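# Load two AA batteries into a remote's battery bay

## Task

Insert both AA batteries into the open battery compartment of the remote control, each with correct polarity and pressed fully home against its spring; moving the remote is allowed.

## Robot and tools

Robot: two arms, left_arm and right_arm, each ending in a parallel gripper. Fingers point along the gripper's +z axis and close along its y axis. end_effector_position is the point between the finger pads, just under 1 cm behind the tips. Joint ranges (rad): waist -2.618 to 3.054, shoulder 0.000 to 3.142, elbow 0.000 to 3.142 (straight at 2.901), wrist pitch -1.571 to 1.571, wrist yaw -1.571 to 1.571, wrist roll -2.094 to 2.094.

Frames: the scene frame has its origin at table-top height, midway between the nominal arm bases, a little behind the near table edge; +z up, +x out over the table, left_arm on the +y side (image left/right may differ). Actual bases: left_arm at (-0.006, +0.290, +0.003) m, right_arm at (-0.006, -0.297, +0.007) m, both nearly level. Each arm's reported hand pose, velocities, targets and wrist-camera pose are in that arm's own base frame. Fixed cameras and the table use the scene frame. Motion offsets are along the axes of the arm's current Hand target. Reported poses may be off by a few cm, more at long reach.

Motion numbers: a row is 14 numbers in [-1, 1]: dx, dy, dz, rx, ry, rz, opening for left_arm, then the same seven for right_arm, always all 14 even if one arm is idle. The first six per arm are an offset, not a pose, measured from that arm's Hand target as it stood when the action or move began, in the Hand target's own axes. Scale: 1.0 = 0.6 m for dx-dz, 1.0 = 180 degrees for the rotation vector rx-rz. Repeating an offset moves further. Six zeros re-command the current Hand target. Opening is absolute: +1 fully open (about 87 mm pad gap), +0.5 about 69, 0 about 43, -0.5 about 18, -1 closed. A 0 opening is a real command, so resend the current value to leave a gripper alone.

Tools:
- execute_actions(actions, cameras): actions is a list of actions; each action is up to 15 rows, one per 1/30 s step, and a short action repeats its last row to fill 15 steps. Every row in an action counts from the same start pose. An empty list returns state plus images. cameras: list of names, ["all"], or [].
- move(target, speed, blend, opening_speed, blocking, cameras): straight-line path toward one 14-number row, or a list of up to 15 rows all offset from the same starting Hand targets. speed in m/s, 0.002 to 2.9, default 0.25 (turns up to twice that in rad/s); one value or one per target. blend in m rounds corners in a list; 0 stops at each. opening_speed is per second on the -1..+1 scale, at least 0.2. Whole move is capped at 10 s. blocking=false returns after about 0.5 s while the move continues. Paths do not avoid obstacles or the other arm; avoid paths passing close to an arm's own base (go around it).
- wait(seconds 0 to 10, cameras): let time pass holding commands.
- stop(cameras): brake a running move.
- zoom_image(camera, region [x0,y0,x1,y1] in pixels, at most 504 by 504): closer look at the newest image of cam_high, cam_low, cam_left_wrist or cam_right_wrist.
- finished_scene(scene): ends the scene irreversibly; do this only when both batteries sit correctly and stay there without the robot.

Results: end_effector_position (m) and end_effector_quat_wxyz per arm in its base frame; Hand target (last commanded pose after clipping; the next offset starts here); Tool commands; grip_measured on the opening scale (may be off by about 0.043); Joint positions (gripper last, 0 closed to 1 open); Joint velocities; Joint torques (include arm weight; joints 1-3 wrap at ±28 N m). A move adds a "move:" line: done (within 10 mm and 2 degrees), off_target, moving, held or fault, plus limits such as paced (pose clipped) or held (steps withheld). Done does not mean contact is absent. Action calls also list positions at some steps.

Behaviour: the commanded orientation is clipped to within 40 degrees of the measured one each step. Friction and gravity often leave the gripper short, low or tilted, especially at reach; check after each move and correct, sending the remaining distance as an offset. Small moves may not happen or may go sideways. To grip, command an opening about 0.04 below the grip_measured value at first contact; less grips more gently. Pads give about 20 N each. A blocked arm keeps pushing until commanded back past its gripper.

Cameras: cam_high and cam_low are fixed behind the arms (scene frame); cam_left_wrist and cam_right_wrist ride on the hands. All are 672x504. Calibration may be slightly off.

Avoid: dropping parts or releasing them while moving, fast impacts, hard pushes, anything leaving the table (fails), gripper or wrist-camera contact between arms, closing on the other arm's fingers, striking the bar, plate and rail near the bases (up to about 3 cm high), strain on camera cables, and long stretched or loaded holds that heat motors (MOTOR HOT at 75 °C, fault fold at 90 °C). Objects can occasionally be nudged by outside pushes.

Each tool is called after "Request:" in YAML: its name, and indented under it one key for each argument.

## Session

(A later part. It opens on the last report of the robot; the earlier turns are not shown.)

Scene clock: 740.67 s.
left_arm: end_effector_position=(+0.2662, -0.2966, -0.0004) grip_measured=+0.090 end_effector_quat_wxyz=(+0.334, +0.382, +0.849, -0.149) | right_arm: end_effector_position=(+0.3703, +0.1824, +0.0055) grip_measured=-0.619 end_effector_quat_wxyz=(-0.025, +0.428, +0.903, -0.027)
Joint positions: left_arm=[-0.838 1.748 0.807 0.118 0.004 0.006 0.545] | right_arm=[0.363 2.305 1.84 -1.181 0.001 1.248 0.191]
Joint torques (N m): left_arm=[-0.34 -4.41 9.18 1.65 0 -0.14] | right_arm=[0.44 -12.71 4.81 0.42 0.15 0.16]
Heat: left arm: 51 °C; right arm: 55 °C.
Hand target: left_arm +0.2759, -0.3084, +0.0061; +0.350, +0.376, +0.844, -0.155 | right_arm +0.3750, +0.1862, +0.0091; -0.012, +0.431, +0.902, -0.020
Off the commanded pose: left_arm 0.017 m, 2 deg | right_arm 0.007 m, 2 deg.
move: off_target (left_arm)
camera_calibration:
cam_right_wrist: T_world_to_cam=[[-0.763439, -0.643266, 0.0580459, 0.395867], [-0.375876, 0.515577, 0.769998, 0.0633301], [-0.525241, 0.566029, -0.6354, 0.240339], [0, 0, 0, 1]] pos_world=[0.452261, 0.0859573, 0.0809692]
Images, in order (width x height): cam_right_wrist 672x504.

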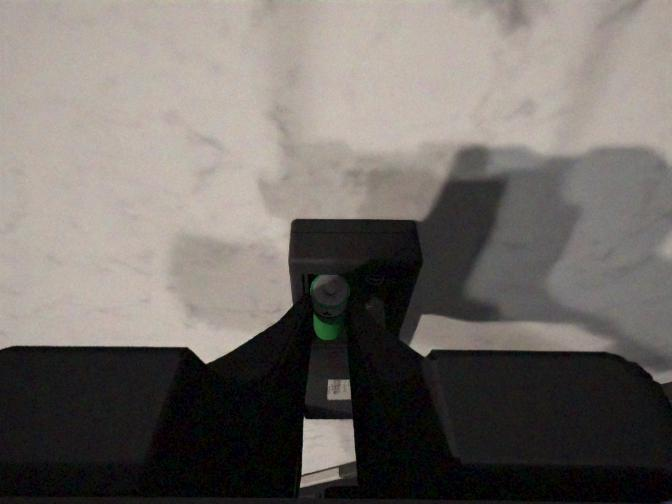

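Request:
move:
  target: [0,0,0,0,0,0,0.0,0.022,0,0.005,0,0,0,-0.7]
  speed: 0.04

Request:
move:
  target: [0,0,0,0,0,0,0.0,0.005,0,0.015,0,0.05,0,-0.7]
  speed: 0.04
  cameras: ["cam_right_wrist","cam_left_wrist"]

Request:
zoom_image:
  camera: "cam_right_wrist"
  region: [250, 150, 420, 350]

Request:
zoom_image:
  camera: "cam_left_wrist"
  region: [250, 0, 350, 60]

Scene clock: 745.17 s.
left_arm: end_effector_position=(+0.2662, -0.2966, -0.0004) grip_measured=+0.090 end_effector_quat_wxyz=(+0.334, +0.382, +0.849, -0.149) | right_arm: end_effector_position=(+0.3695, +0.1836, +0.0048) grip_measured=-0.619 end_effector_quat_wxyz=(-0.014, +0.433, +0.901, -0.030)
Joint positions: left_arm=[-0.838 1.748 0.807 0.118 0.004 0.006 0.545] | right_arm=[0.373 2.29 1.817 -1.162 0.02 1.269 0.19]
Joint torques (N m): left_arm=[-0.29 -4.34 9.17 1.66 0 -0.14] | right_arm=[1.87 -12.44 4.1 0.46 0.03 0.28]
Heat: left arm: 51 °C; right arm: 56 °C.
Hand target: left_arm +0.2759, -0.3084, +0.0061; +0.350, +0.376, +0.844, -0.155 | right_arm +0.3666, +0.1964, +0.0062; -0.011, +0.431, +0.902, -0.020
Off the commanded pose: left_arm 0.017 m, 2 deg | right_arm 0.013 m, 1 deg.
move: off_target (left_arm, right_arm)

Scene clock: 747.47 s.
left_arm: end_effector_position=(+0.2661, -0.2965, -0.0004) grip_measured=+0.090 end_effector_quat_wxyz=(+0.333, +0.382, +0.849, -0.149) | right_arm: end_effector_position=(+0.3687, +0.1841, +0.0020) grip_measured=-0.620 end_effector_quat_wxyz=(-0.057, +0.440, +0.896, -0.002)
Joint positions: left_arm=[-0.838 1.748 0.807 0.118 0.004 0.006 0.545] | right_arm=[0.334 2.312 1.822 -1.165 -0.078 1.243 0.19]
Joint torques (N m): left_arm=[-0.32 -4.41 9.2 1.66 0 -0.14] | right_arm=[0.54 -8.96 5.91 0.29 -0.43 -0.09]
Heat: left arm: 51 °C; right arm: 56 °C.
Hand target: left_arm +0.2758, -0.3084, +0.0061; +0.350, +0.376, +0.844, -0.155 | right_arm +0.3644, +0.1984, -0.0029; -0.082, +0.431, +0.899, +0.014
Off the commanded pose: left_arm 0.017 m, 2 deg | right_arm 0.016 m, 4 deg.
move: off_target (left_arm, right_arm)
camera_calibration:
cam_left_wrist: T_world_to_cam=[[-0.739257, -0.673423, 0.000295073, -0.0046508], [-0.666427, 0.731639, 0.143457, 0.412229], [-0.096823, 0.105855, -0.989657, 0.197804], [0, 0, 0, 1]] pos_world=[0.290434, -0.325673, 0.136623]
cam_right_wrist: T_world_to_cam=[[-0.780848, -0.623421, 0.0402843, 0.39871], [-0.332815, 0.469696, 0.817692, 0.0570336], [-0.528688, 0.625085, -0.574245, 0.226633], [0, 0, 0, 1]] pos_world=[0.450131, 0.0801107, 0.0674453]
Images, in order (width x height): cam_left_wrist 672x504, cam_right_wrist 672x504.

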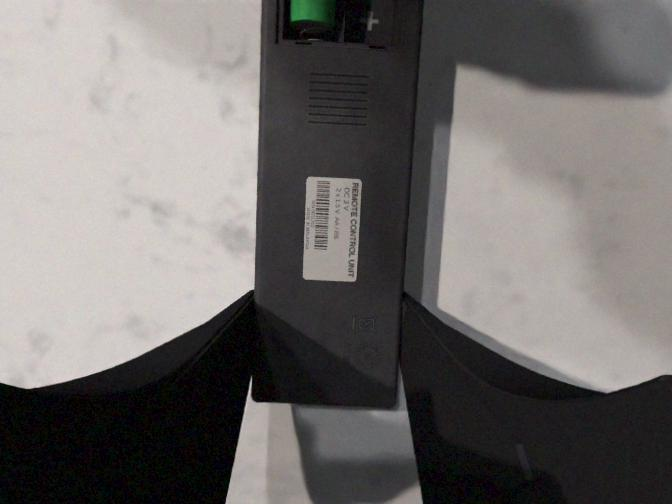

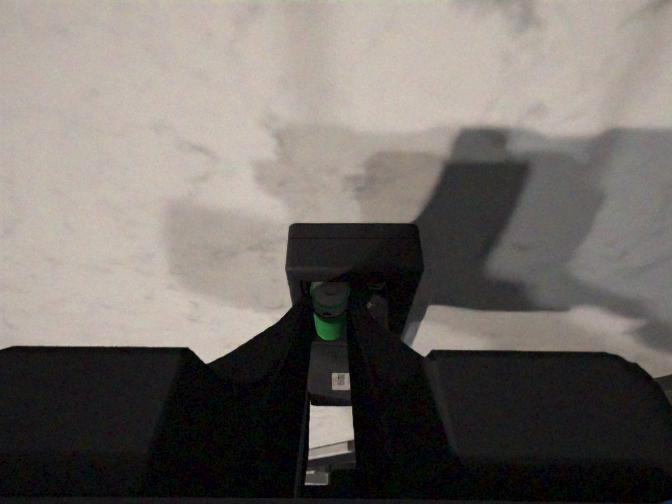

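Scaled by 2.520 from the camera's 672x504 image, which has a finer 960x720 frame.

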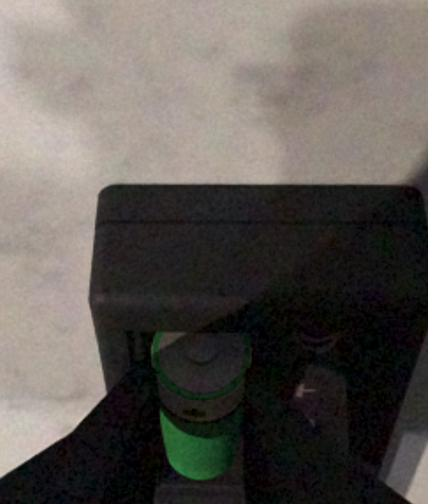

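Scaled by 5.040 from the camera's 672x504 image, which has a finer 960x720 frame.

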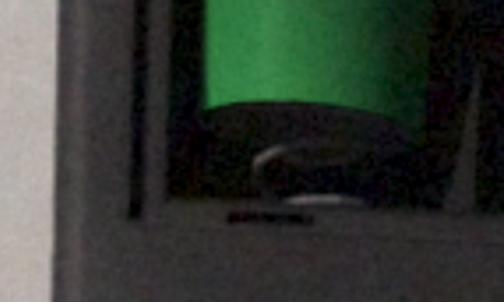

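Request:
move:
  target:
    - [0,0,0,0,0,0,0.0,0.0,0,0.015,0,0,0,-0.7]
    - [0,0,0,0,0,0,0.0,0.0,0,0.015,0,0,0,-0.5]
  speed: 0.04
  opening_speed: 0.3
  cameras: ["cam_right_wrist","cam_left_wrist"]

Request:
zoom_image:
  camera: "cam_right_wrist"
  region: [250, 150, 420, 350]

Request:
zoom_image:
  camera: "cam_left_wrist"
  region: [250, 0, 350, 60]

Scene clock: 753.13 s.
left_arm: end_effector_position=(+0.2663, -0.2963, -0.0004) grip_measured=+0.090 end_effector_quat_wxyz=(+0.334, +0.380, +0.850, -0.149) | right_arm: end_effector_position=(+0.3674, +0.1864, +0.0018) grip_measured=-0.501 end_effector_quat_wxyz=(-0.064, +0.439, +0.896, +0.002)
Joint positions: left_arm=[-0.838 1.748 0.807 0.118 0.001 0.002 0.545] | right_arm=[0.334 2.315 1.822 -1.166 -0.093 1.242 0.25]
Joint torques (N m): left_arm=[-0.34 -4.42 9.18 1.66 0.03 -0.1] | right_arm=[0.95 -8.76 4.05 0.6 -0.32 -0.07]
Heat: left arm: 51 °C; right arm: 55 °C.
Hand target: left_arm +0.2759, -0.3085, +0.0061; +0.350, +0.376, +0.844, -0.155 | right_arm +0.3632, +0.1993, -0.0117; -0.082, +0.431, +0.898, +0.014
Off the commanded pose: left_arm 0.017 m, 2 deg | right_arm 0.019 m, 3 deg.
move: off_target (left_arm, right_arm); target 2's new opening was sent with right_arm's hand 0.021 m and 4 deg from that target
camera_calibration:
cam_left_wrist: T_world_to_cam=[[-0.735721, -0.677283, 0.00151753, -0.00647131], [-0.670117, 0.728258, 0.143469, 0.412239], [-0.0982741, 0.104536, -0.989654, 0.197802], [0, 0, 0, 1]] pos_world=[0.290926, -0.325276, 0.136622]
cam_right_wrist: T_world_to_cam=[[-0.78066, -0.623779, 0.0383255, 0.399119], [-0.326026, 0.458806, 0.826562, 0.0551903], [-0.533176, 0.632769, -0.56154, 0.224625], [0, 0, 0, 1]] pos_world=[0.449335, 0.0815049, 0.0652213]
Images, in order (width x height): cam_left_wrist 672x504, cam_right_wrist 672x504.

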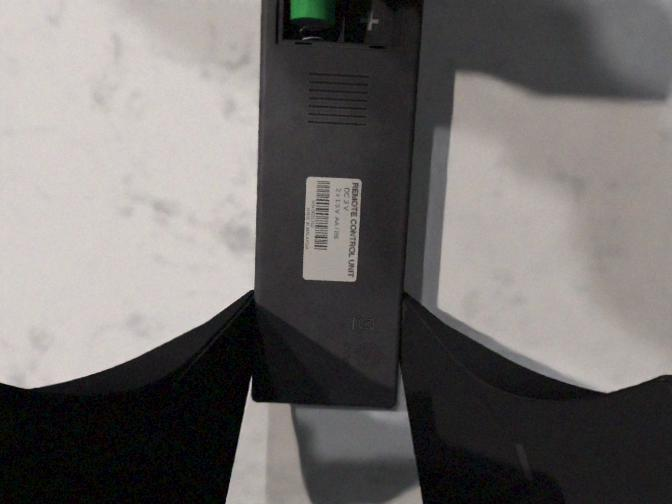

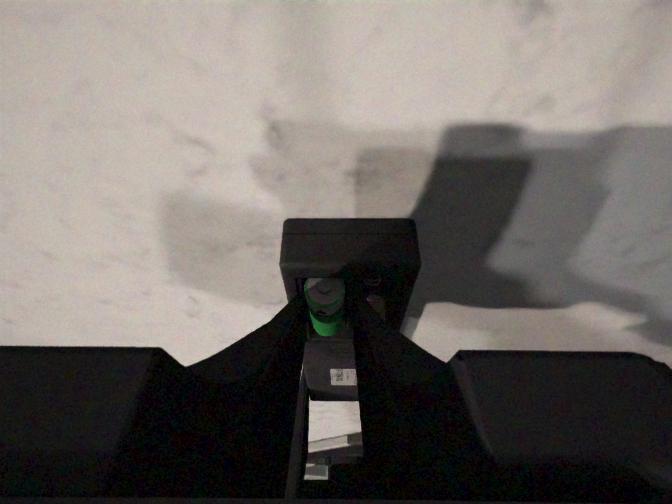

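Scaled by 2.520 from the camera's 672x504 image, which has a finer 960x720 frame.

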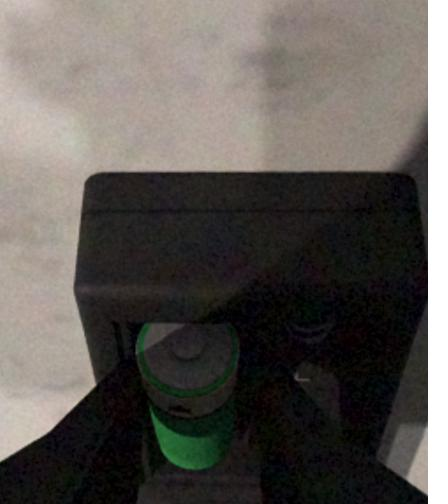

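Scaled by 5.040 from the camera's 672x504 image, which has a finer 960x720 frame.

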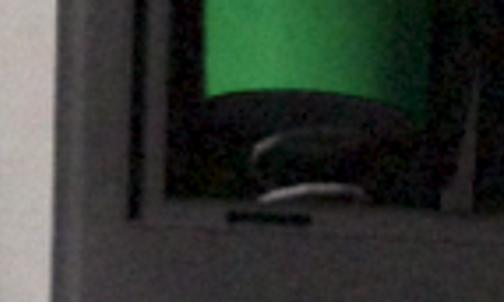

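Request:
move:
  target:
    - [0,0,0,0,0,0,0.0,0,0,-0.08,0,0,0,-0.5]
    - [0,0,0,0,0,0,0.0,-0.03,0,-0.1,0,-0.05,0,-0.76]
  speed: 0.06
  cameras: ["cam_right_wrist","cam_left_wrist"]

Request:
zoom_image:
  camera: "cam_right_wrist"
  region: [280, 190, 410, 320]

Request:
zoom_image:
  camera: "cam_left_wrist"
  region: [250, 0, 350, 60]

Scene clock: 760.00 s.
left_arm: end_effector_position=(+0.2664, -0.2963, -0.0004) grip_measured=+0.090 end_effector_quat_wxyz=(+0.334, +0.380, +0.850, -0.149) | right_arm: end_effector_position=(+0.3715, +0.1741, +0.0241) grip_measured=-0.760 end_effector_quat_wxyz=(-0.042, +0.433, +0.900, -0.040)
Joint positions: left_arm=[-0.838 1.748 0.807 0.118 0.001 0.002 0.545] | right_arm=[0.341 2.325 1.943 -1.304 -0.004 1.237 0.12]
Joint torques (N m): left_arm=[-0.29 -4.44 9.16 1.66 0.02 -0.1] | right_arm=[0.46 -15.21 7.31 0.25 0.28 0.1]
Heat: left arm: 51 °C; right arm: 54 °C.
Hand target: left_arm +0.2759, -0.3085, +0.0061; +0.350, +0.376, +0.844, -0.155 | right_arm +0.3824, +0.1797, +0.0446; -0.012, +0.431, +0.902, -0.020
Off the commanded pose: left_arm 0.017 m, 2 deg | right_arm 0.024 m, 4 deg.
move: off_target (left_arm, right_arm); target 2's new opening was sent with right_arm's hand 0.024 m and 4 deg from that target
camera_calibration:
cam_left_wrist: T_world_to_cam=[[-0.735557, -0.677462, 0.00119971, -0.00653336], [-0.670326, 0.728063, 0.143482, 0.412234], [-0.0980769, 0.104735, -0.989652, 0.197809], [0, 0, 0, 1]] pos_world=[0.290926, -0.325276, 0.136622]
cam_right_wrist: T_world_to_cam=[[-0.767784, -0.633783, 0.093947, 0.389455], [-0.338893, 0.526157, 0.779943, 0.0378766], [-0.543745, 0.56699, -0.61876, 0.263749], [0, 0, 0, 1]] pos_world=[0.455266, 0.0773579, 0.0970675]
Images, in order (width x height): cam_left_wrist 672x504, cam_right_wrist 672x504.

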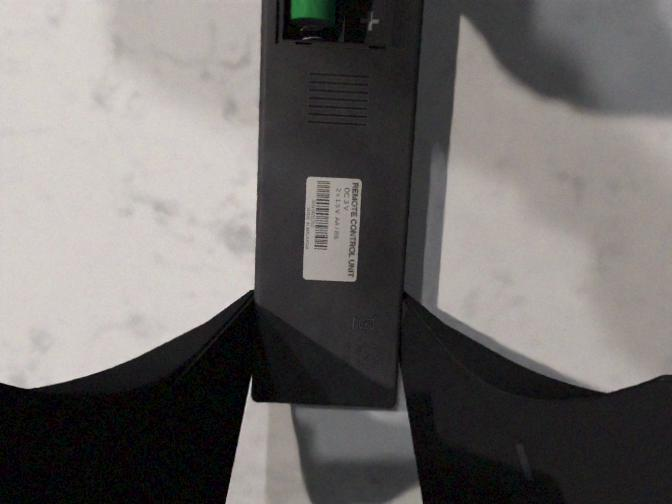

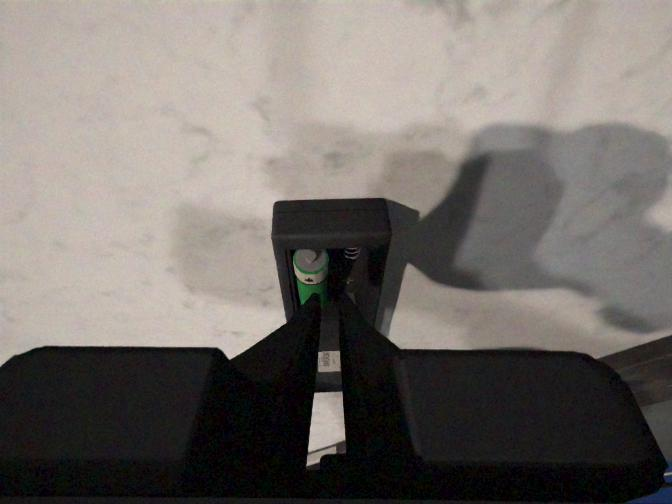

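Scaled by 3.877 from the camera's 672x504 image, which has a finer 960x720 frame.

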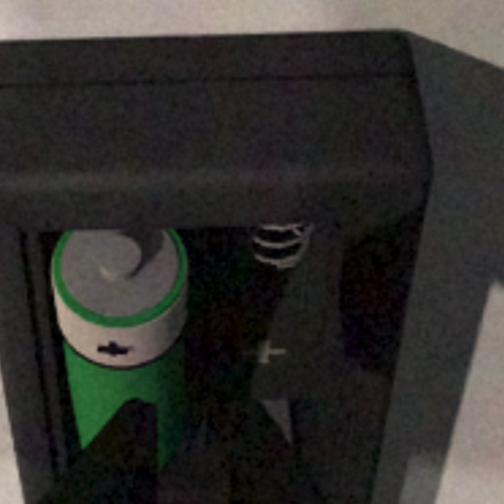

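Scaled by 5.040 from the camera's 672x504 image, which has a finer 960x720 frame.

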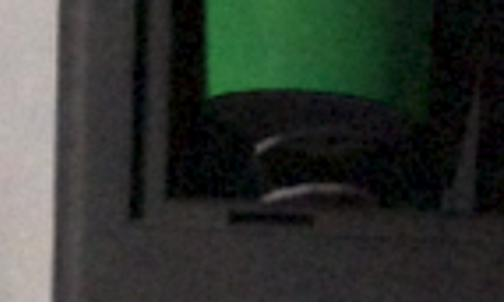

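Request:
move:
  target: [0,0,0,0,0,0,0.0,0.016,0.0,0.041,0,0,0,-0.76]
  speed: 0.05
  cameras: ["cam_right_wrist"]

Request:
zoom_image:
  camera: "cam_right_wrist"
  region: [250, 150, 420, 350]

Scene clock: 766.67 s.
left_arm: end_effector_position=(+0.2664, -0.2963, -0.0004) grip_measured=+0.090 end_effector_quat_wxyz=(+0.334, +0.380, +0.850, -0.149) | right_arm: end_effector_position=(+0.3675, +0.1819, +0.0107) grip_measured=-0.760 end_effector_quat_wxyz=(-0.036, +0.426, +0.903, -0.034)
Joint positions: left_arm=[-0.838 1.748 0.807 0.118 0.001 0.002 0.545] | right_arm=[0.362 2.315 1.875 -1.23 -0.004 1.243 0.12]
Joint torques (N m): left_arm=[-0.32 -4.44 9.2 1.67 0.03 -0.1] | right_arm=[0.34 -14.26 4.64 0.47 0.21 0.21]
Heat: left arm: 51 °C; right arm: 55 °C.
Hand target: left_arm +0.2759, -0.3085, +0.0061; +0.350, +0.376, +0.844, -0.155 | right_arm +0.3754, +0.1865, +0.0199; -0.012, +0.431, +0.902, -0.020
Off the commanded pose: left_arm 0.017 m, 2 deg | right_arm 0.013 m, 3 deg.
move: off_target (left_arm, right_arm)
camera_calibration:
cam_right_wrist: T_world_to_cam=[[-0.759558, -0.645599, 0.0792025, 0.391807], [-0.358538, 0.517169, 0.777166, 0.0518084], [-0.542699, 0.561906, -0.624292, 0.249501], [0, 0, 0, 1]] pos_world=[0.45158, 0.0859607, 0.0844657]
Images, in order (width x height): cam_right_wrist 672x504.

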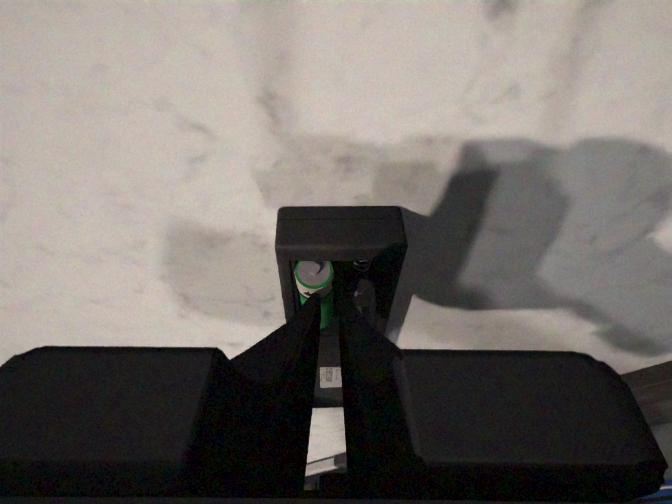

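Scaled by 2.520 from the camera's 672x504 image, which has a finer 960x720 frame.

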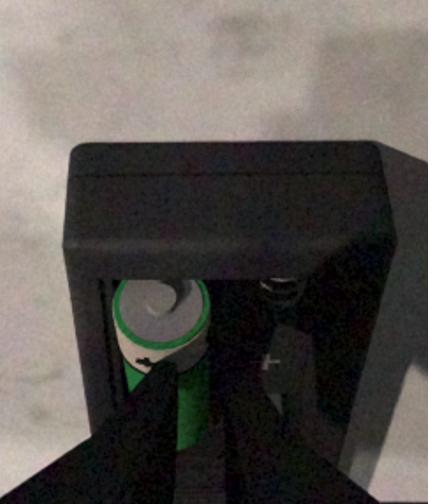

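Request:
move:
  target:
    - [0,0,0,0,0,0,0.0,0,0.008,-0.02,0,0,0,-0.76]
    - [0,0,0,0,0,0,0.0,0,0.008,0.004,0,0,0,-0.76]
  speed: 0.05
  cameras: ["cam_right_wrist"]

Request:
zoom_image:
  camera: "cam_right_wrist"
  region: [250, 150, 420, 350]

Scene clock: 776.13 s.
left_arm: end_effector_position=(+0.2664, -0.2963, -0.0004) grip_measured=+0.090 end_effector_quat_wxyz=(+0.334, +0.380, +0.850, -0.149) | right_arm: end_effector_position=(+0.3746, +0.1859, +0.0151) grip_measured=-0.760 end_effector_quat_wxyz=(-0.026, +0.427, +0.903, -0.024)
Joint positions: left_arm=[-0.838 1.748 0.807 0.118 0.001 0.002 0.545] | right_arm=[0.364 2.315 1.897 -1.223 -0.004 1.248 0.12]
Joint torques (N m): left_arm=[-0.31 -4.42 9.18 1.66 0.03 -0.1] | right_arm=[0.34 -12.59 5.12 0.45 0.2 0.19]
Heat: left arm: 51 °C; right arm: 55 °C.
Hand target: left_arm +0.2759, -0.3085, +0.0061; +0.350, +0.376, +0.844, -0.155 | right_arm +0.3790, +0.1894, +0.0173; -0.012, +0.431, +0.902, -0.020
Off the commanded pose: left_arm 0.017 m, 2 deg | right_arm 0.006 m, 2 deg.
move: off_target (left_arm)
camera_calibration:
cam_right_wrist: T_world_to_cam=[[-0.76281, -0.644462, 0.0528204, 0.400899], [-0.377876, 0.510571, 0.772351, 0.0574194], [-0.52472, 0.569198, -0.632995, 0.245948], [0, 0, 0, 1]] pos_world=[0.456561, 0.0890544, 0.0901607]
Images, in order (width x height): cam_right_wrist 672x504.

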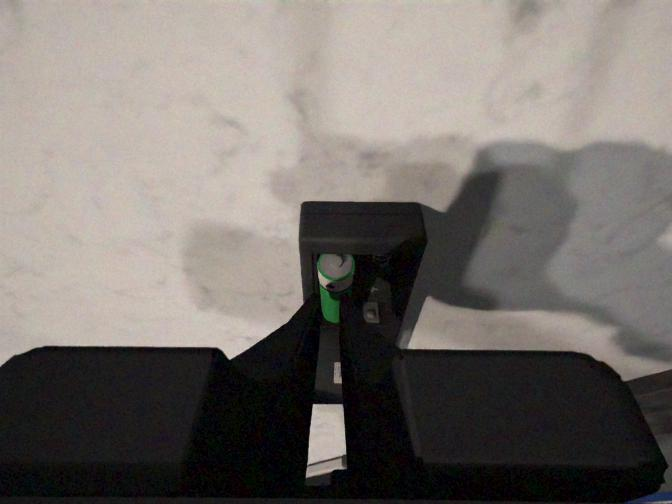

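Scaled by 2.520 from the camera's 672x504 image, which has a finer 960x720 frame.

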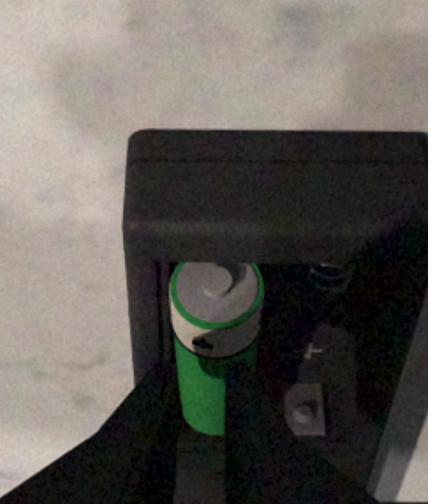

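Request:
move:
  target: [0,0,0,0,0,0,0.0,-0.003,-0.004,0.015,0,0,0,-0.76]
  speed: 0.04
  cameras: ["cam_right_wrist"]

Request:
zoom_image:
  camera: "cam_right_wrist"
  region: [250, 150, 420, 350]

Scene clock: 781.00 s.
left_arm: end_effector_position=(+0.2664, -0.2963, -0.0004) grip_measured=+0.090 end_effector_quat_wxyz=(+0.334, +0.380, +0.850, -0.149) | right_arm: end_effector_position=(+0.3719, +0.1848, +0.0082) grip_measured=-0.760 end_effector_quat_wxyz=(-0.028, +0.427, +0.903, -0.027)
Joint positions: left_arm=[-0.838 1.748 0.807 0.118 0.001 0.002 0.545] | right_arm=[0.364 2.315 1.868 -1.201 -0.004 1.248 0.12]
Joint torques (N m): left_arm=[-0.31 -4.44 9.21 1.65 0.02 -0.11] | right_arm=[-0.02 -12.29 4.23 0.55 0.26 0.11]
Heat: left arm: 51 °C; right arm: 55 °C.
Hand target: left_arm +0.2759, -0.3085, +0.0061; +0.350, +0.376, +0.844, -0.155 | right_arm +0.3779, +0.1863, +0.0084; -0.012, +0.431, +0.902, -0.020
Off the commanded pose: left_arm 0.017 m, 2 deg | right_arm 0.006 m, 2 deg.
move: off_target (left_arm)
camera_calibration:
cam_right_wrist: T_world_to_cam=[[-0.76249, -0.644342, 0.0585863, 0.398308], [-0.373445, 0.512242, 0.7734, 0.0602458], [-0.528344, 0.567831, -0.631206, 0.24238], [0, 0, 0, 1]] pos_world=[0.454265, 0.0881556, 0.0830619]
Images, in order (width x height): cam_right_wrist 672x504.

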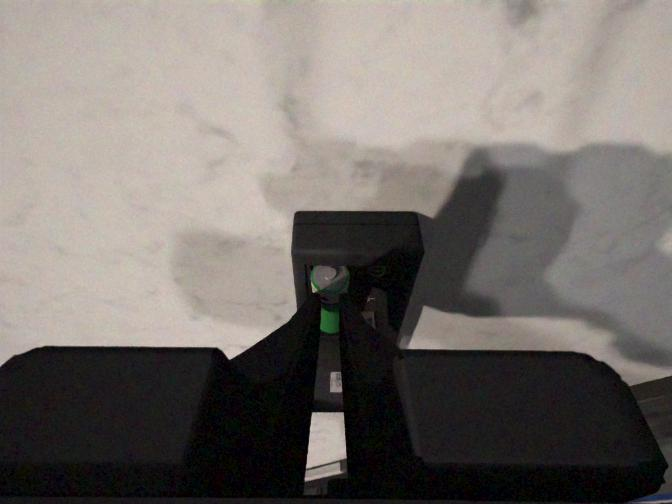

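Scaled by 2.520 from the camera's 672x504 image, which has a finer 960x720 frame.

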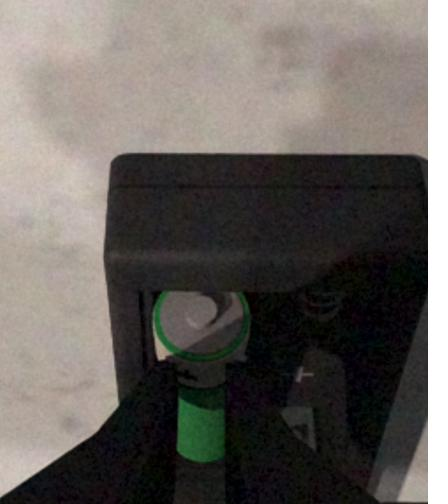

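Request:
move:
  target: [0,0,0,0,0,0,0.0,-0.002,0,0.02,0,0,0,-0.76]
  speed: 0.03

Request:
move:
  target: [0,0,0,0,0,0,0.0,-0.004,0,0.02,0,0,0,-0.76]
  speed: 0.03
  cameras: ["cam_right_wrist","cam_left_wrist"]

Request:
zoom_image:
  camera: "cam_right_wrist"
  region: [250, 150, 420, 350]

Request:
zoom_image:
  camera: "cam_left_wrist"
  region: [250, 0, 350, 60]

Scene clock: 785.00 s.
left_arm: end_effector_position=(+0.2664, -0.2963, -0.0004) grip_measured=+0.090 end_effector_quat_wxyz=(+0.334, +0.380, +0.850, -0.149) | right_arm: end_effector_position=(+0.3718, +0.1848, +0.0073) grip_measured=-0.760 end_effector_quat_wxyz=(-0.025, +0.427, +0.903, -0.023)
Joint positions: left_arm=[-0.838 1.748 0.807 0.118 0.001 0.002 0.545] | right_arm=[0.364 2.306 1.849 -1.182 -0.004 1.248 0.12]
Joint torques (N m): left_arm=[-0.38 -4.41 9.16 1.66 0.02 -0.1] | right_arm=[-0.08 -10.44 3.63 0.75 0.28 0.11]
Heat: left arm: 51 °C; right arm: 55 °C.
Hand target: left_arm +0.2759, -0.3085, +0.0061; +0.350, +0.376, +0.844, -0.155 | right_arm +0.3783, +0.1851, -0.0035; -0.011, +0.431, +0.902, -0.020
Off the commanded pose: left_arm 0.017 m, 2 deg | right_arm 0.013 m, 2 deg.
move: off_target (left_arm, right_arm)

Scene clock: 785.70 s.
left_arm: end_effector_position=(+0.2664, -0.2962, -0.0004) grip_measured=+0.090 end_effector_quat_wxyz=(+0.334, +0.380, +0.850, -0.148) | right_arm: end_effector_position=(+0.3714, +0.1853, +0.0018) grip_measured=-0.759 end_effector_quat_wxyz=(-0.025, +0.427, +0.903, -0.020)
Joint positions: left_arm=[-0.838 1.748 0.807 0.118 0 0.002 0.545] | right_arm=[0.364 2.305 1.826 -1.155 -0.007 1.248 0.12]
Joint torques (N m): left_arm=[-0.31 -4.38 9.17 1.67 0.03 -0.1] | right_arm=[-0.76 -9.66 3.47 0.93 0.31 0.07]
Heat: left arm: 51 °C; right arm: 55 °C.
Hand target: left_arm +0.2758, -0.3084, +0.0061; +0.350, +0.376, +0.844, -0.155 | right_arm +0.3793, +0.1829, -0.0155; -0.012, +0.431, +0.902, -0.020
Off the commanded pose: left_arm 0.017 m, 2 deg | right_arm 0.019 m, 2 deg.
move: off_target (left_arm, right_arm)
camera_calibration:
cam_left_wrist: T_world_to_cam=[[-0.735393, -0.67764, 0.000881894, -0.00645411], [-0.670535, 0.727868, 0.143495, 0.412224], [-0.0978796, 0.104934, -0.989651, 0.197816], [0, 0, 0, 1]] pos_world=[0.291026, -0.325176, 0.136622]
cam_right_wrist: T_world_to_cam=[[-0.763216, -0.644623, 0.0443051, 0.398987], [-0.38228, 0.505761, 0.773348, 0.069229], [-0.520926, 0.573295, -0.632431, 0.233967], [0, 0, 0, 1]] pos_world=[0.452858, 0.0880508, 0.076753]
Images, in order (width x height): cam_left_wrist 672x504, cam_right_wrist 672x504.

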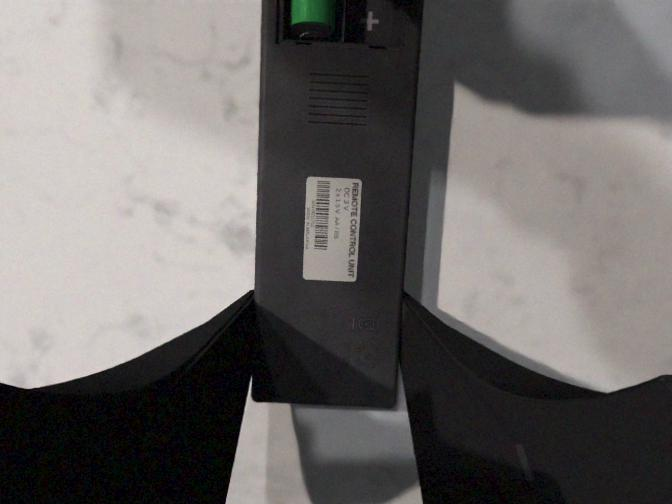

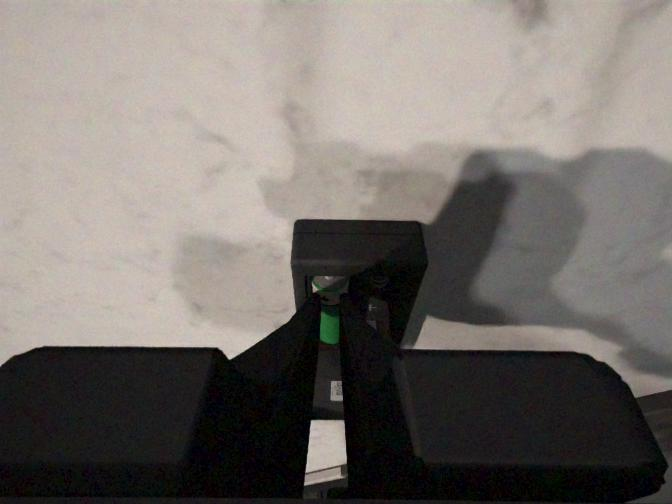

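Scaled by 2.520 from the camera's 672x504 image, which has a finer 960x720 frame.

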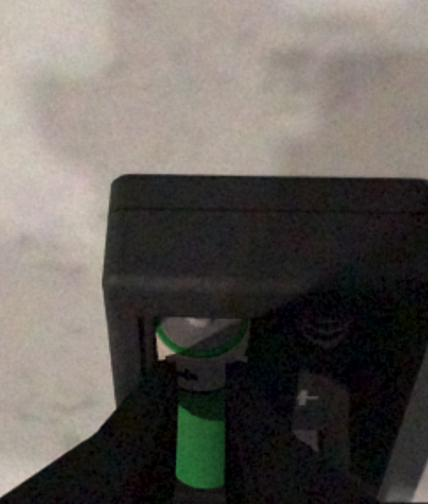

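Scaled by 5.040 from the camera's 672x504 image, which has a finer 960x720 frame.

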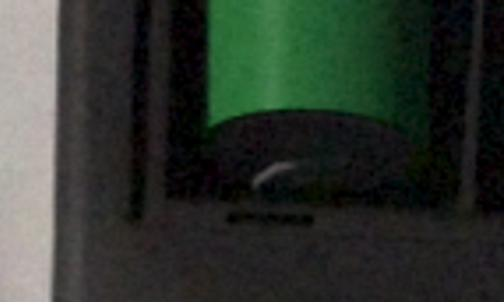

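Request:
move:
  target: [0,0,0,0,0,0,0.0,-0.004,0,0.015,0,0,0,-0.76]
  speed: 0.03

Request:
move:
  target:
    - [0,0,0,0,0,0,0.0,0,0,-0.1,0,0,0,-0.76]
    - [0,0,0,0,0,0,0.0,-0.06,0,-0.16,0,0,0,-0.76]
  speed: 0.08
  cameras: ["cam_right_wrist","cam_left_wrist"]

Request:
zoom_image:
  camera: "cam_right_wrist"
  region: [280, 190, 410, 320]

Request:
zoom_image:
  camera: "cam_left_wrist"
  region: [250, 0, 350, 60]

Scene clock: 790.83 s.
left_arm: end_effector_position=(+0.2665, -0.2962, -0.0005) grip_measured=+0.090 end_effector_quat_wxyz=(+0.334, +0.380, +0.850, -0.148) | right_arm: end_effector_position=(+0.3715, +0.1850, -0.0014) grip_measured=-0.759 end_effector_quat_wxyz=(-0.028, +0.430, +0.902, -0.016)
Joint positions: left_arm=[-0.838 1.748 0.807 0.118 0 0.002 0.545] | right_arm=[0.359 2.306 1.813 -1.139 -0.019 1.248 0.12]
Joint torques (N m): left_arm=[-0.32 -4.45 9.21 1.65 0.04 -0.1] | right_arm=[-0.99 -8.46 2.91 1.09 0.43 0]
Heat: left arm: 51 °C; right arm: 55 °C.
Hand target: left_arm +0.2758, -0.3084, +0.0061; +0.350, +0.376, +0.844, -0.155 | right_arm +0.3804, +0.1808, -0.0245; -0.012, +0.431, +0.902, -0.020
Off the commanded pose: left_arm 0.017 m, 2 deg | right_arm 0.025 m, 2 deg.
move: off_target (left_arm, right_arm)

Scene clock: 793.50 s.
left_arm: end_effector_position=(+0.2665, -0.2963, -0.0005) grip_measured=+0.090 end_effector_quat_wxyz=(+0.334, +0.380, +0.850, -0.148) | right_arm: end_effector_position=(+0.4005, +0.1574, +0.0678) grip_measured=-0.760 end_effector_quat_wxyz=(-0.023, +0.436, +0.899, -0.022)
Joint positions: left_arm=[-0.838 1.748 0.807 0.118 0 0.002 0.545] | right_arm=[0.285 2.366 2.195 -1.464 0.001 1.188 0.12]
Joint torques (N m): left_arm=[-0.29 -4.42 9.14 1.66 0.05 -0.1] | right_arm=[-0.59 -11.67 7.3 0.34 0.21 -0.1]
Heat: left arm: 51 °C; right arm: 55 °C.
Hand target: left_arm +0.2758, -0.3085, +0.0061; +0.350, +0.376, +0.844, -0.155 | right_arm +0.4068, +0.1553, +0.0713; -0.011, +0.431, +0.902, -0.020
Off the commanded pose: left_arm 0.017 m, 2 deg | right_arm 0.007 m, 2 deg.
move: off_target (left_arm)
camera_calibration:
cam_left_wrist: T_world_to_cam=[[-0.735213, -0.677835, 0.000685978, -0.00661073], [-0.67079, 0.727716, 0.143073, 0.41238], [-0.0974789, 0.104729, -0.989712, 0.197651], [0, 0, 0, 1]] pos_world=[0.291027, -0.325276, 0.136622]
cam_right_wrist: T_world_to_cam=[[-0.775354, -0.629798, 0.0466899, 0.402565], [-0.373306, 0.516704, 0.770493, 0.0384095], [-0.50938, 0.579976, -0.635736, 0.301463], [0, 0, 0, 1]] pos_world=[0.480028, 0.058847, 0.143261]
Images, in order (width x height): cam_left_wrist 672x504, cam_right_wrist 672x504.

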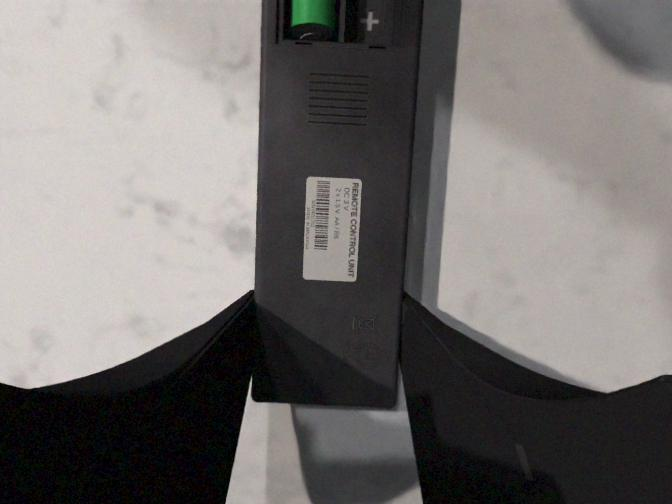

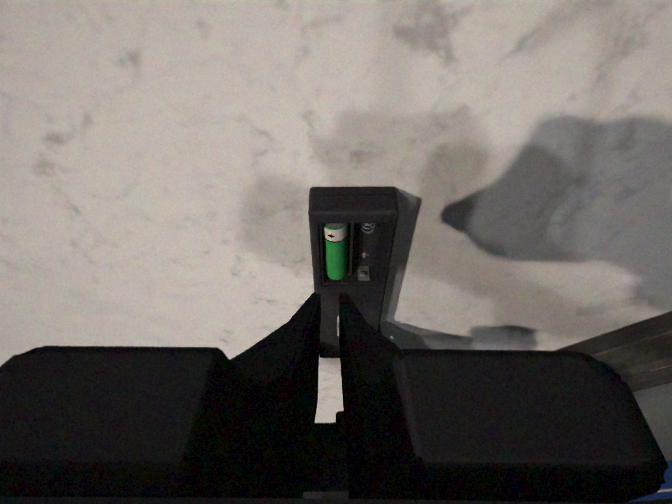

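Scaled by 3.877 from the camera's 672x504 image, which has a finer 960x720 frame.

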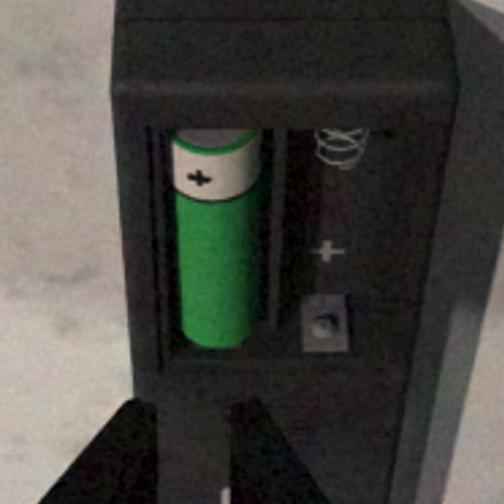

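Scaled by 5.040 from the camera's 672x504 image, which has a finer 960x720 frame.

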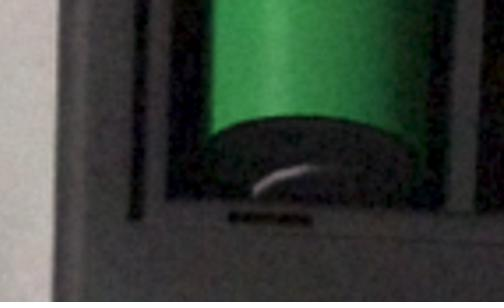

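Request:
move:
  target: [0,0,0,0,0,0,0.0,-0.238,-0.2818,0.006,0.0158,-0.065,0.1457,0.3]
  speed: 0.2
  cameras: ["cam_right_wrist","cam_high"]

Scene clock: 812.87 s.
left_arm: end_effector_position=(+0.2665, -0.2963, -0.0005) grip_measured=+0.090 end_effector_quat_wxyz=(+0.334, +0.380, +0.850, -0.148) | right_arm: end_effector_position=(+0.3604, -0.0599, +0.0645) grip_measured=+0.300 end_effector_quat_wxyz=(+0.050, +0.623, +0.775, -0.093)
Joint positions: left_arm=[-0.838 1.748 0.807 0.118 0 0.002 0.545] | right_arm=[-0.167 2.008 1.631 -1.197 0.211 1.188 0.65]
Joint torques (N m): left_arm=[-0.31 -4.46 9.2 1.64 0.03 -0.09] | right_arm=[-0.17 -12.51 5.22 0.53 0.28 -0.1]
Heat: left arm: 51 °C; right arm: 54 °C.
Hand target: left_arm +0.2758, -0.3085, +0.0061; +0.350, +0.376, +0.844, -0.155 | right_arm +0.3652, -0.0621, +0.0748; +0.074, +0.619, +0.777, -0.087
Off the commanded pose: left_arm 0.017 m, 2 deg | right_arm 0.012 m, 3 deg.
move: off_target (left_arm, right_arm)
camera_calibration:
cam_right_wrist: T_world_to_cam=[[-0.972565, -0.221482, 0.0711622, 0.328826], [-0.132203, 0.777907, 0.614315, 0.0769902], [-0.191417, 0.588053, -0.785845, 0.300525], [0, 0, 0, 1]] pos_world=[0.387508, -0.163787, 0.16547]
Images, in order (width x height): cam_high 672x504, cam_right_wrist 672x504.

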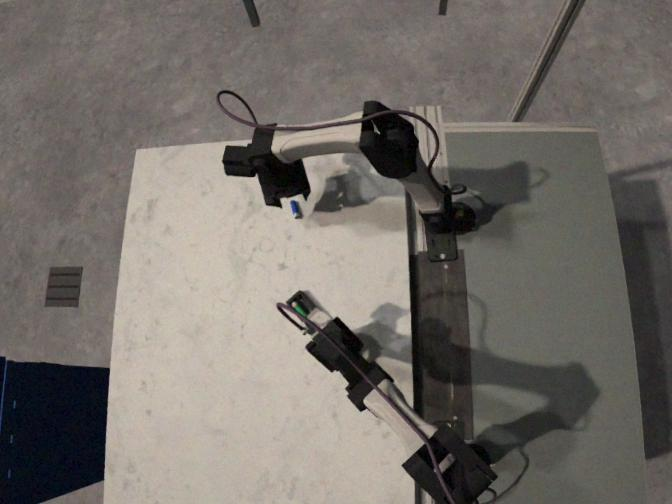

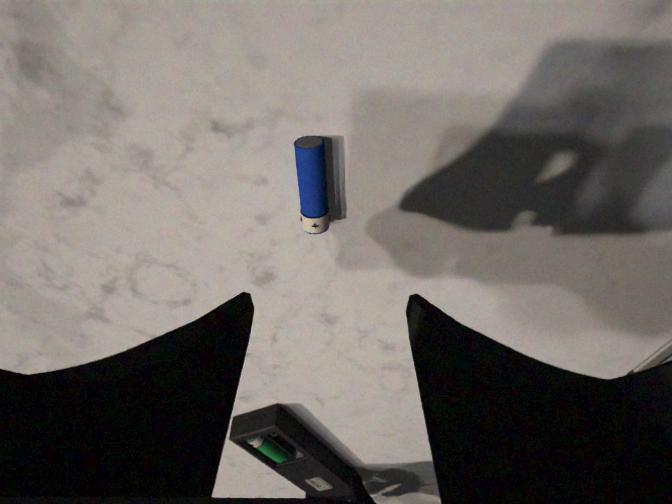

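Request:
move:
  target: [0,0,0,0,0,0,0.0,0.025,0.0075,0.108,-0.0125,0,0,0.0]
  speed: 0.1
  cameras: ["cam_right_wrist"]

Scene clock: 829.73 s.
left_arm: end_effector_position=(+0.2665, -0.2963, -0.0005) grip_measured=+0.090 end_effector_quat_wxyz=(+0.334, +0.380, +0.850, -0.148) | right_arm: end_effector_position=(+0.3630, -0.0606, +0.0090) grip_measured=+0.000 end_effector_quat_wxyz=(+0.080, +0.622, +0.775, -0.076)
Joint positions: left_arm=[-0.838 1.748 0.807 0.118 0 0.002 0.545] | right_arm=[-0.167 2.006 1.402 -0.9 0.212 1.178 0.5]
Joint torques (N m): left_arm=[-0.31 -4.45 9.21 1.65 0.04 -0.1] | right_arm=[-0.49 -9.06 5.08 0.62 0.17 -0.2]
Heat: left arm: 51 °C; right arm: 57 °C.
Hand target: left_arm +0.2758, -0.3085, +0.0061; +0.350, +0.376, +0.844, -0.155 | right_arm +0.3666, -0.0616, +0.0081; +0.086, +0.618, +0.778, -0.072
Off the commanded pose: left_arm 0.017 m, 2 deg | right_arm 0.004 m, 1 deg.
move: off_target (left_arm)
camera_calibration:
cam_right_wrist: T_world_to_cam=[[-0.973043, -0.230463, 0.00860807, 0.335373], [-0.180335, 0.783602, 0.594514, 0.129912], [-0.143759, 0.576935, -0.804039, 0.240013], [0, 0, 0, 1]] pos_world=[0.384264, -0.162981, 0.112859]
Images, in order (width x height): cam_right_wrist 672x504.

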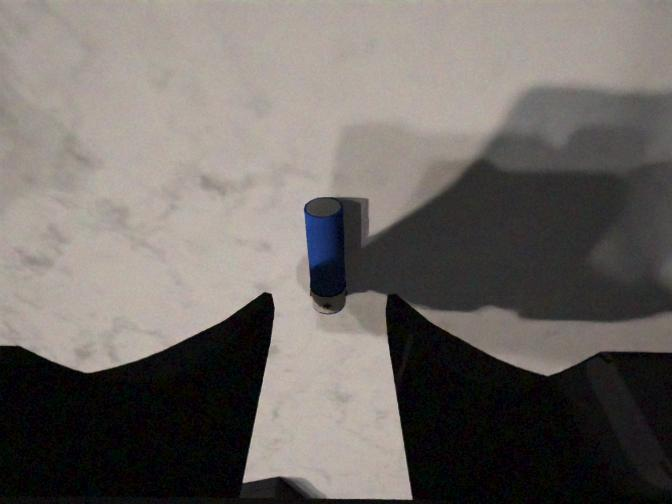

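Request:
move:
  target: [0,0,0,0,0,0,0.0,0.0058,0.001,0.0283,0,0,0,0.0]
  speed: 0.05

Scene clock: 834.57 s.
left_arm: end_effector_position=(+0.2665, -0.2963, -0.0005) grip_measured=+0.090 end_effector_quat_wxyz=(+0.334, +0.380, +0.850, -0.148) | right_arm: end_effector_position=(+0.3635, -0.0606, -0.0081) grip_measured=+0.000 end_effector_quat_wxyz=(+0.080, +0.622, +0.775, -0.076)
Joint positions: left_arm=[-0.838 1.748 0.807 0.118 0 0.002 0.545] | right_arm=[-0.167 2.032 1.368 -0.839 0.212 1.177 0.5]
Joint torques (N m): left_arm=[-0.29 -4.45 9.16 1.64 0.03 -0.1] | right_arm=[-0.55 -9.32 5.16 0.72 0.24 -0.17]
Heat: left arm: 51 °C; right arm: 56 °C.
Hand target: left_arm +0.2758, -0.3085, +0.0061; +0.350, +0.376, +0.844, -0.155 | right_arm +0.3671, -0.0618, -0.0092; +0.086, +0.617, +0.779, -0.072
Off the commanded pose: left_arm 0.017 m, 2 deg | right_arm 0.004 m, 1 deg.
move: off_target (left_arm)

Request:
move:
  target:
    - [0,0,0,0,0,0,0.0,0,0,0,0,0,0,-0.68]
    - [0,0,0,0,0,0,0.0,-0.02,0,-0.098,0,0,0,-0.68]
  speed: 0.08
  opening_speed: 0.6
  cameras: ["cam_right_wrist"]

Scene clock: 842.43 s.
left_arm: end_effector_position=(+0.2665, -0.2963, -0.0005) grip_measured=+0.090 end_effector_quat_wxyz=(+0.334, +0.380, +0.850, -0.148) | right_arm: end_effector_position=(+0.3571, -0.0596, +0.0346) grip_measured=-0.608 end_effector_quat_wxyz=(+0.063, +0.620, +0.777, -0.086)
Joint positions: left_arm=[-0.838 1.748 0.807 0.118 0 0.002 0.545] | right_arm=[-0.167 1.99 1.485 -1.038 0.212 1.177 0.196]
Joint torques (N m): left_arm=[-0.31 -4.45 9.22 1.65 0.04 -0.11] | right_arm=[-0.12 -11.96 7.62 0.41 0.26 -0.11]
Heat: left arm: 51 °C; right arm: 55 °C.
Hand target: left_arm +0.2758, -0.3085, +0.0061; +0.350, +0.376, +0.844, -0.155 | right_arm +0.3671, -0.0604, +0.0508; +0.086, +0.618, +0.779, -0.072
Off the commanded pose: left_arm 0.017 m, 2 deg | right_arm 0.019 m, 3 deg.
move: off_target (left_arm, right_arm)
camera_calibration:
cam_right_wrist: T_world_to_cam=[[-0.971847, -0.231289, 0.0449416, 0.327757], [-0.157502, 0.779588, 0.606164, 0.104078], [-0.175235, 0.58202, -0.794069, 0.27036], [0, 0, 0, 1]] pos_world=[0.382298, -0.162687, 0.136866]
Images, in order (width x height): cam_right_wrist 672x504.

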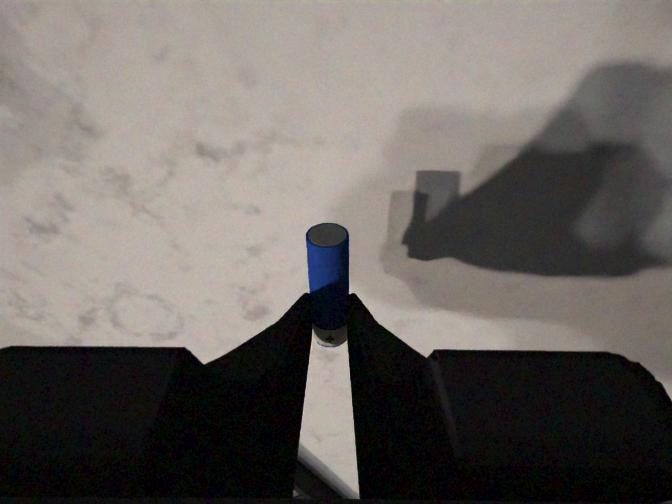

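Request:
move:
  target: [0,0,0,0,0,0,0.0,0.4341,0.0485,-0.1065,0.012,0.1333,-0.1506,-0.68]
  speed: 0.2
  cameras: ["all"]

Request:
zoom_image:
  camera: "cam_right_wrist"
  region: [240, 180, 420, 400]

Scene clock: 856.70 s.
left_arm: end_effector_position=(+0.2665, -0.2963, -0.0005) grip_measured=+0.090 end_effector_quat_wxyz=(+0.334, +0.380, +0.850, -0.148) | right_arm: end_effector_position=(+0.3284, +0.2019, +0.0495) grip_measured=-0.608 end_effector_quat_wxyz=(-0.109, +0.415, +0.903, +0.012)
Joint positions: left_arm=[-0.838 1.748 0.807 0.118 0 0.002 0.545] | right_arm=[0.372 2.207 1.806 -1.305 -0.174 1.222 0.196]
Joint torques (N m): left_arm=[-0.31 -4.42 9.18 1.65 0.03 -0.1] | right_arm=[-0.14 -10.33 7.6 0.13 -0.09 0.22]
Heat: left arm: 51 °C; right arm: 54 °C.
Hand target: left_arm +0.2758, -0.3085, +0.0061; +0.350, +0.376, +0.844, -0.155 | right_arm +0.3347, +0.2073, +0.0548; -0.107, +0.422, +0.900, +0.024
Off the commanded pose: left_arm 0.017 m, 2 deg | right_arm 0.010 m, 2 deg.
move: off_target (left_arm)
camera_calibration:
cam_left_wrist: T_world_to_cam=[[-0.735213, -0.677835, 0.000685978, -0.00661073], [-0.67079, 0.727716, 0.143073, 0.41238], [-0.0974789, 0.104729, -0.989712, 0.197651], [0, 0, 0, 1]] pos_world=[0.291027, -0.325276, 0.136622]
cam_right_wrist: T_world_to_cam=[[-0.746088, -0.66375, 0.0528006, 0.372558], [-0.28617, 0.391248, 0.874661, -0.0059581], [-0.601215, 0.637464, -0.481851, 0.238154], [0, 0, 0, 1]] pos_world=[0.419438, 0.0978015, 0.100295]

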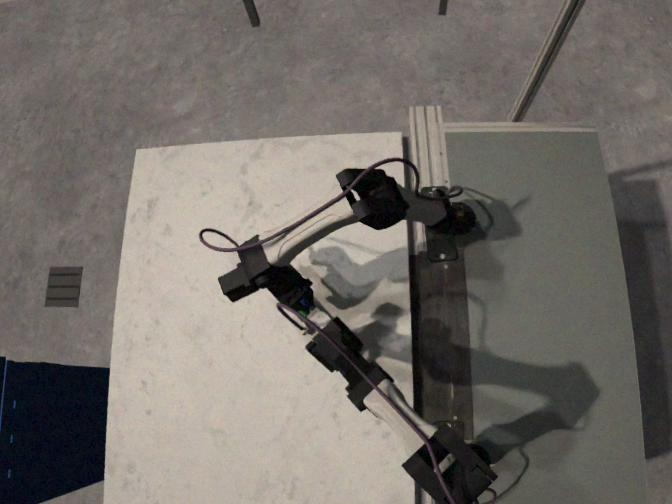

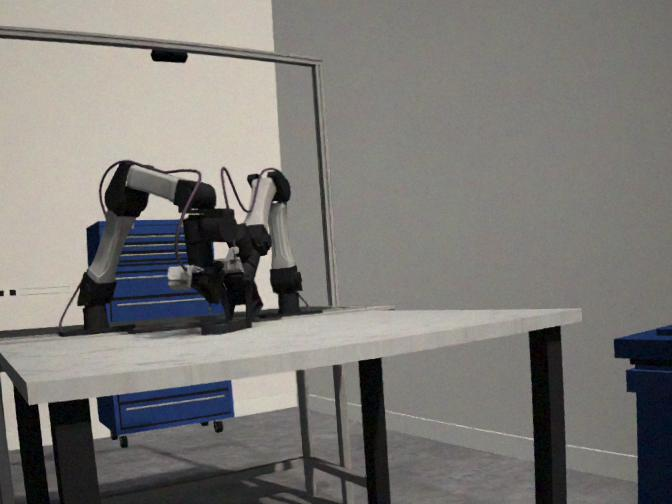

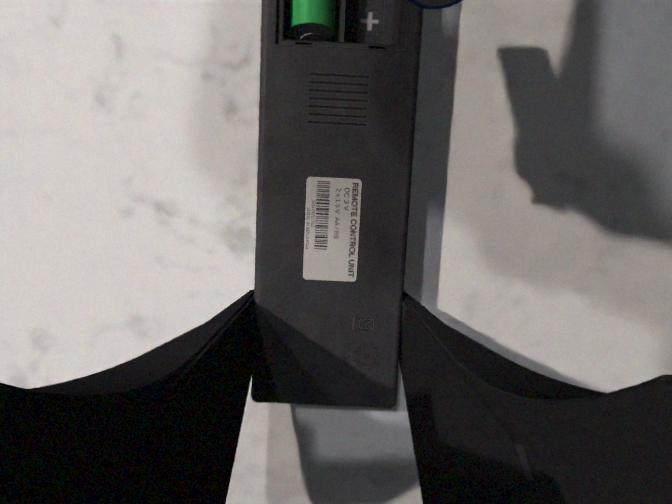

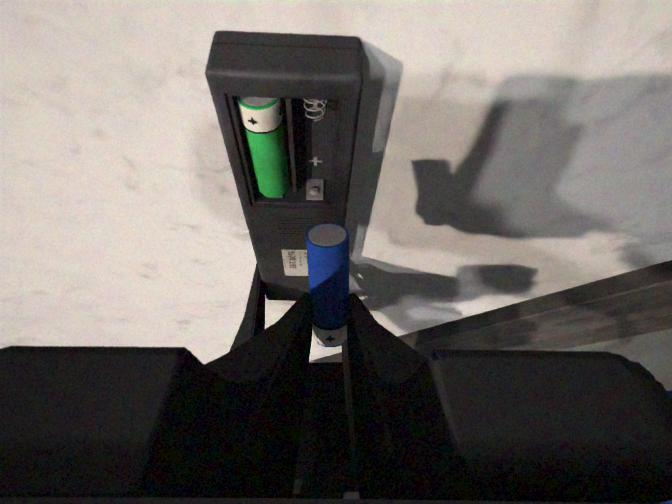

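Scaled by 2.291 from the camera's 672x504 image, which has a finer 960x720 frame.

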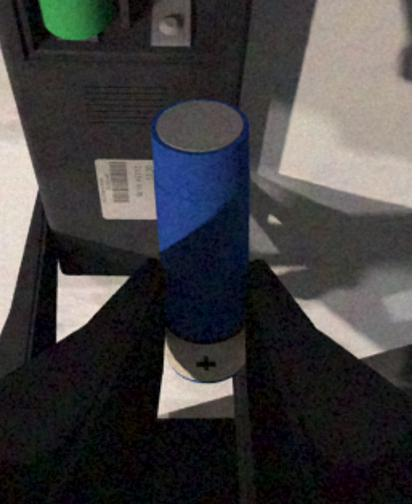

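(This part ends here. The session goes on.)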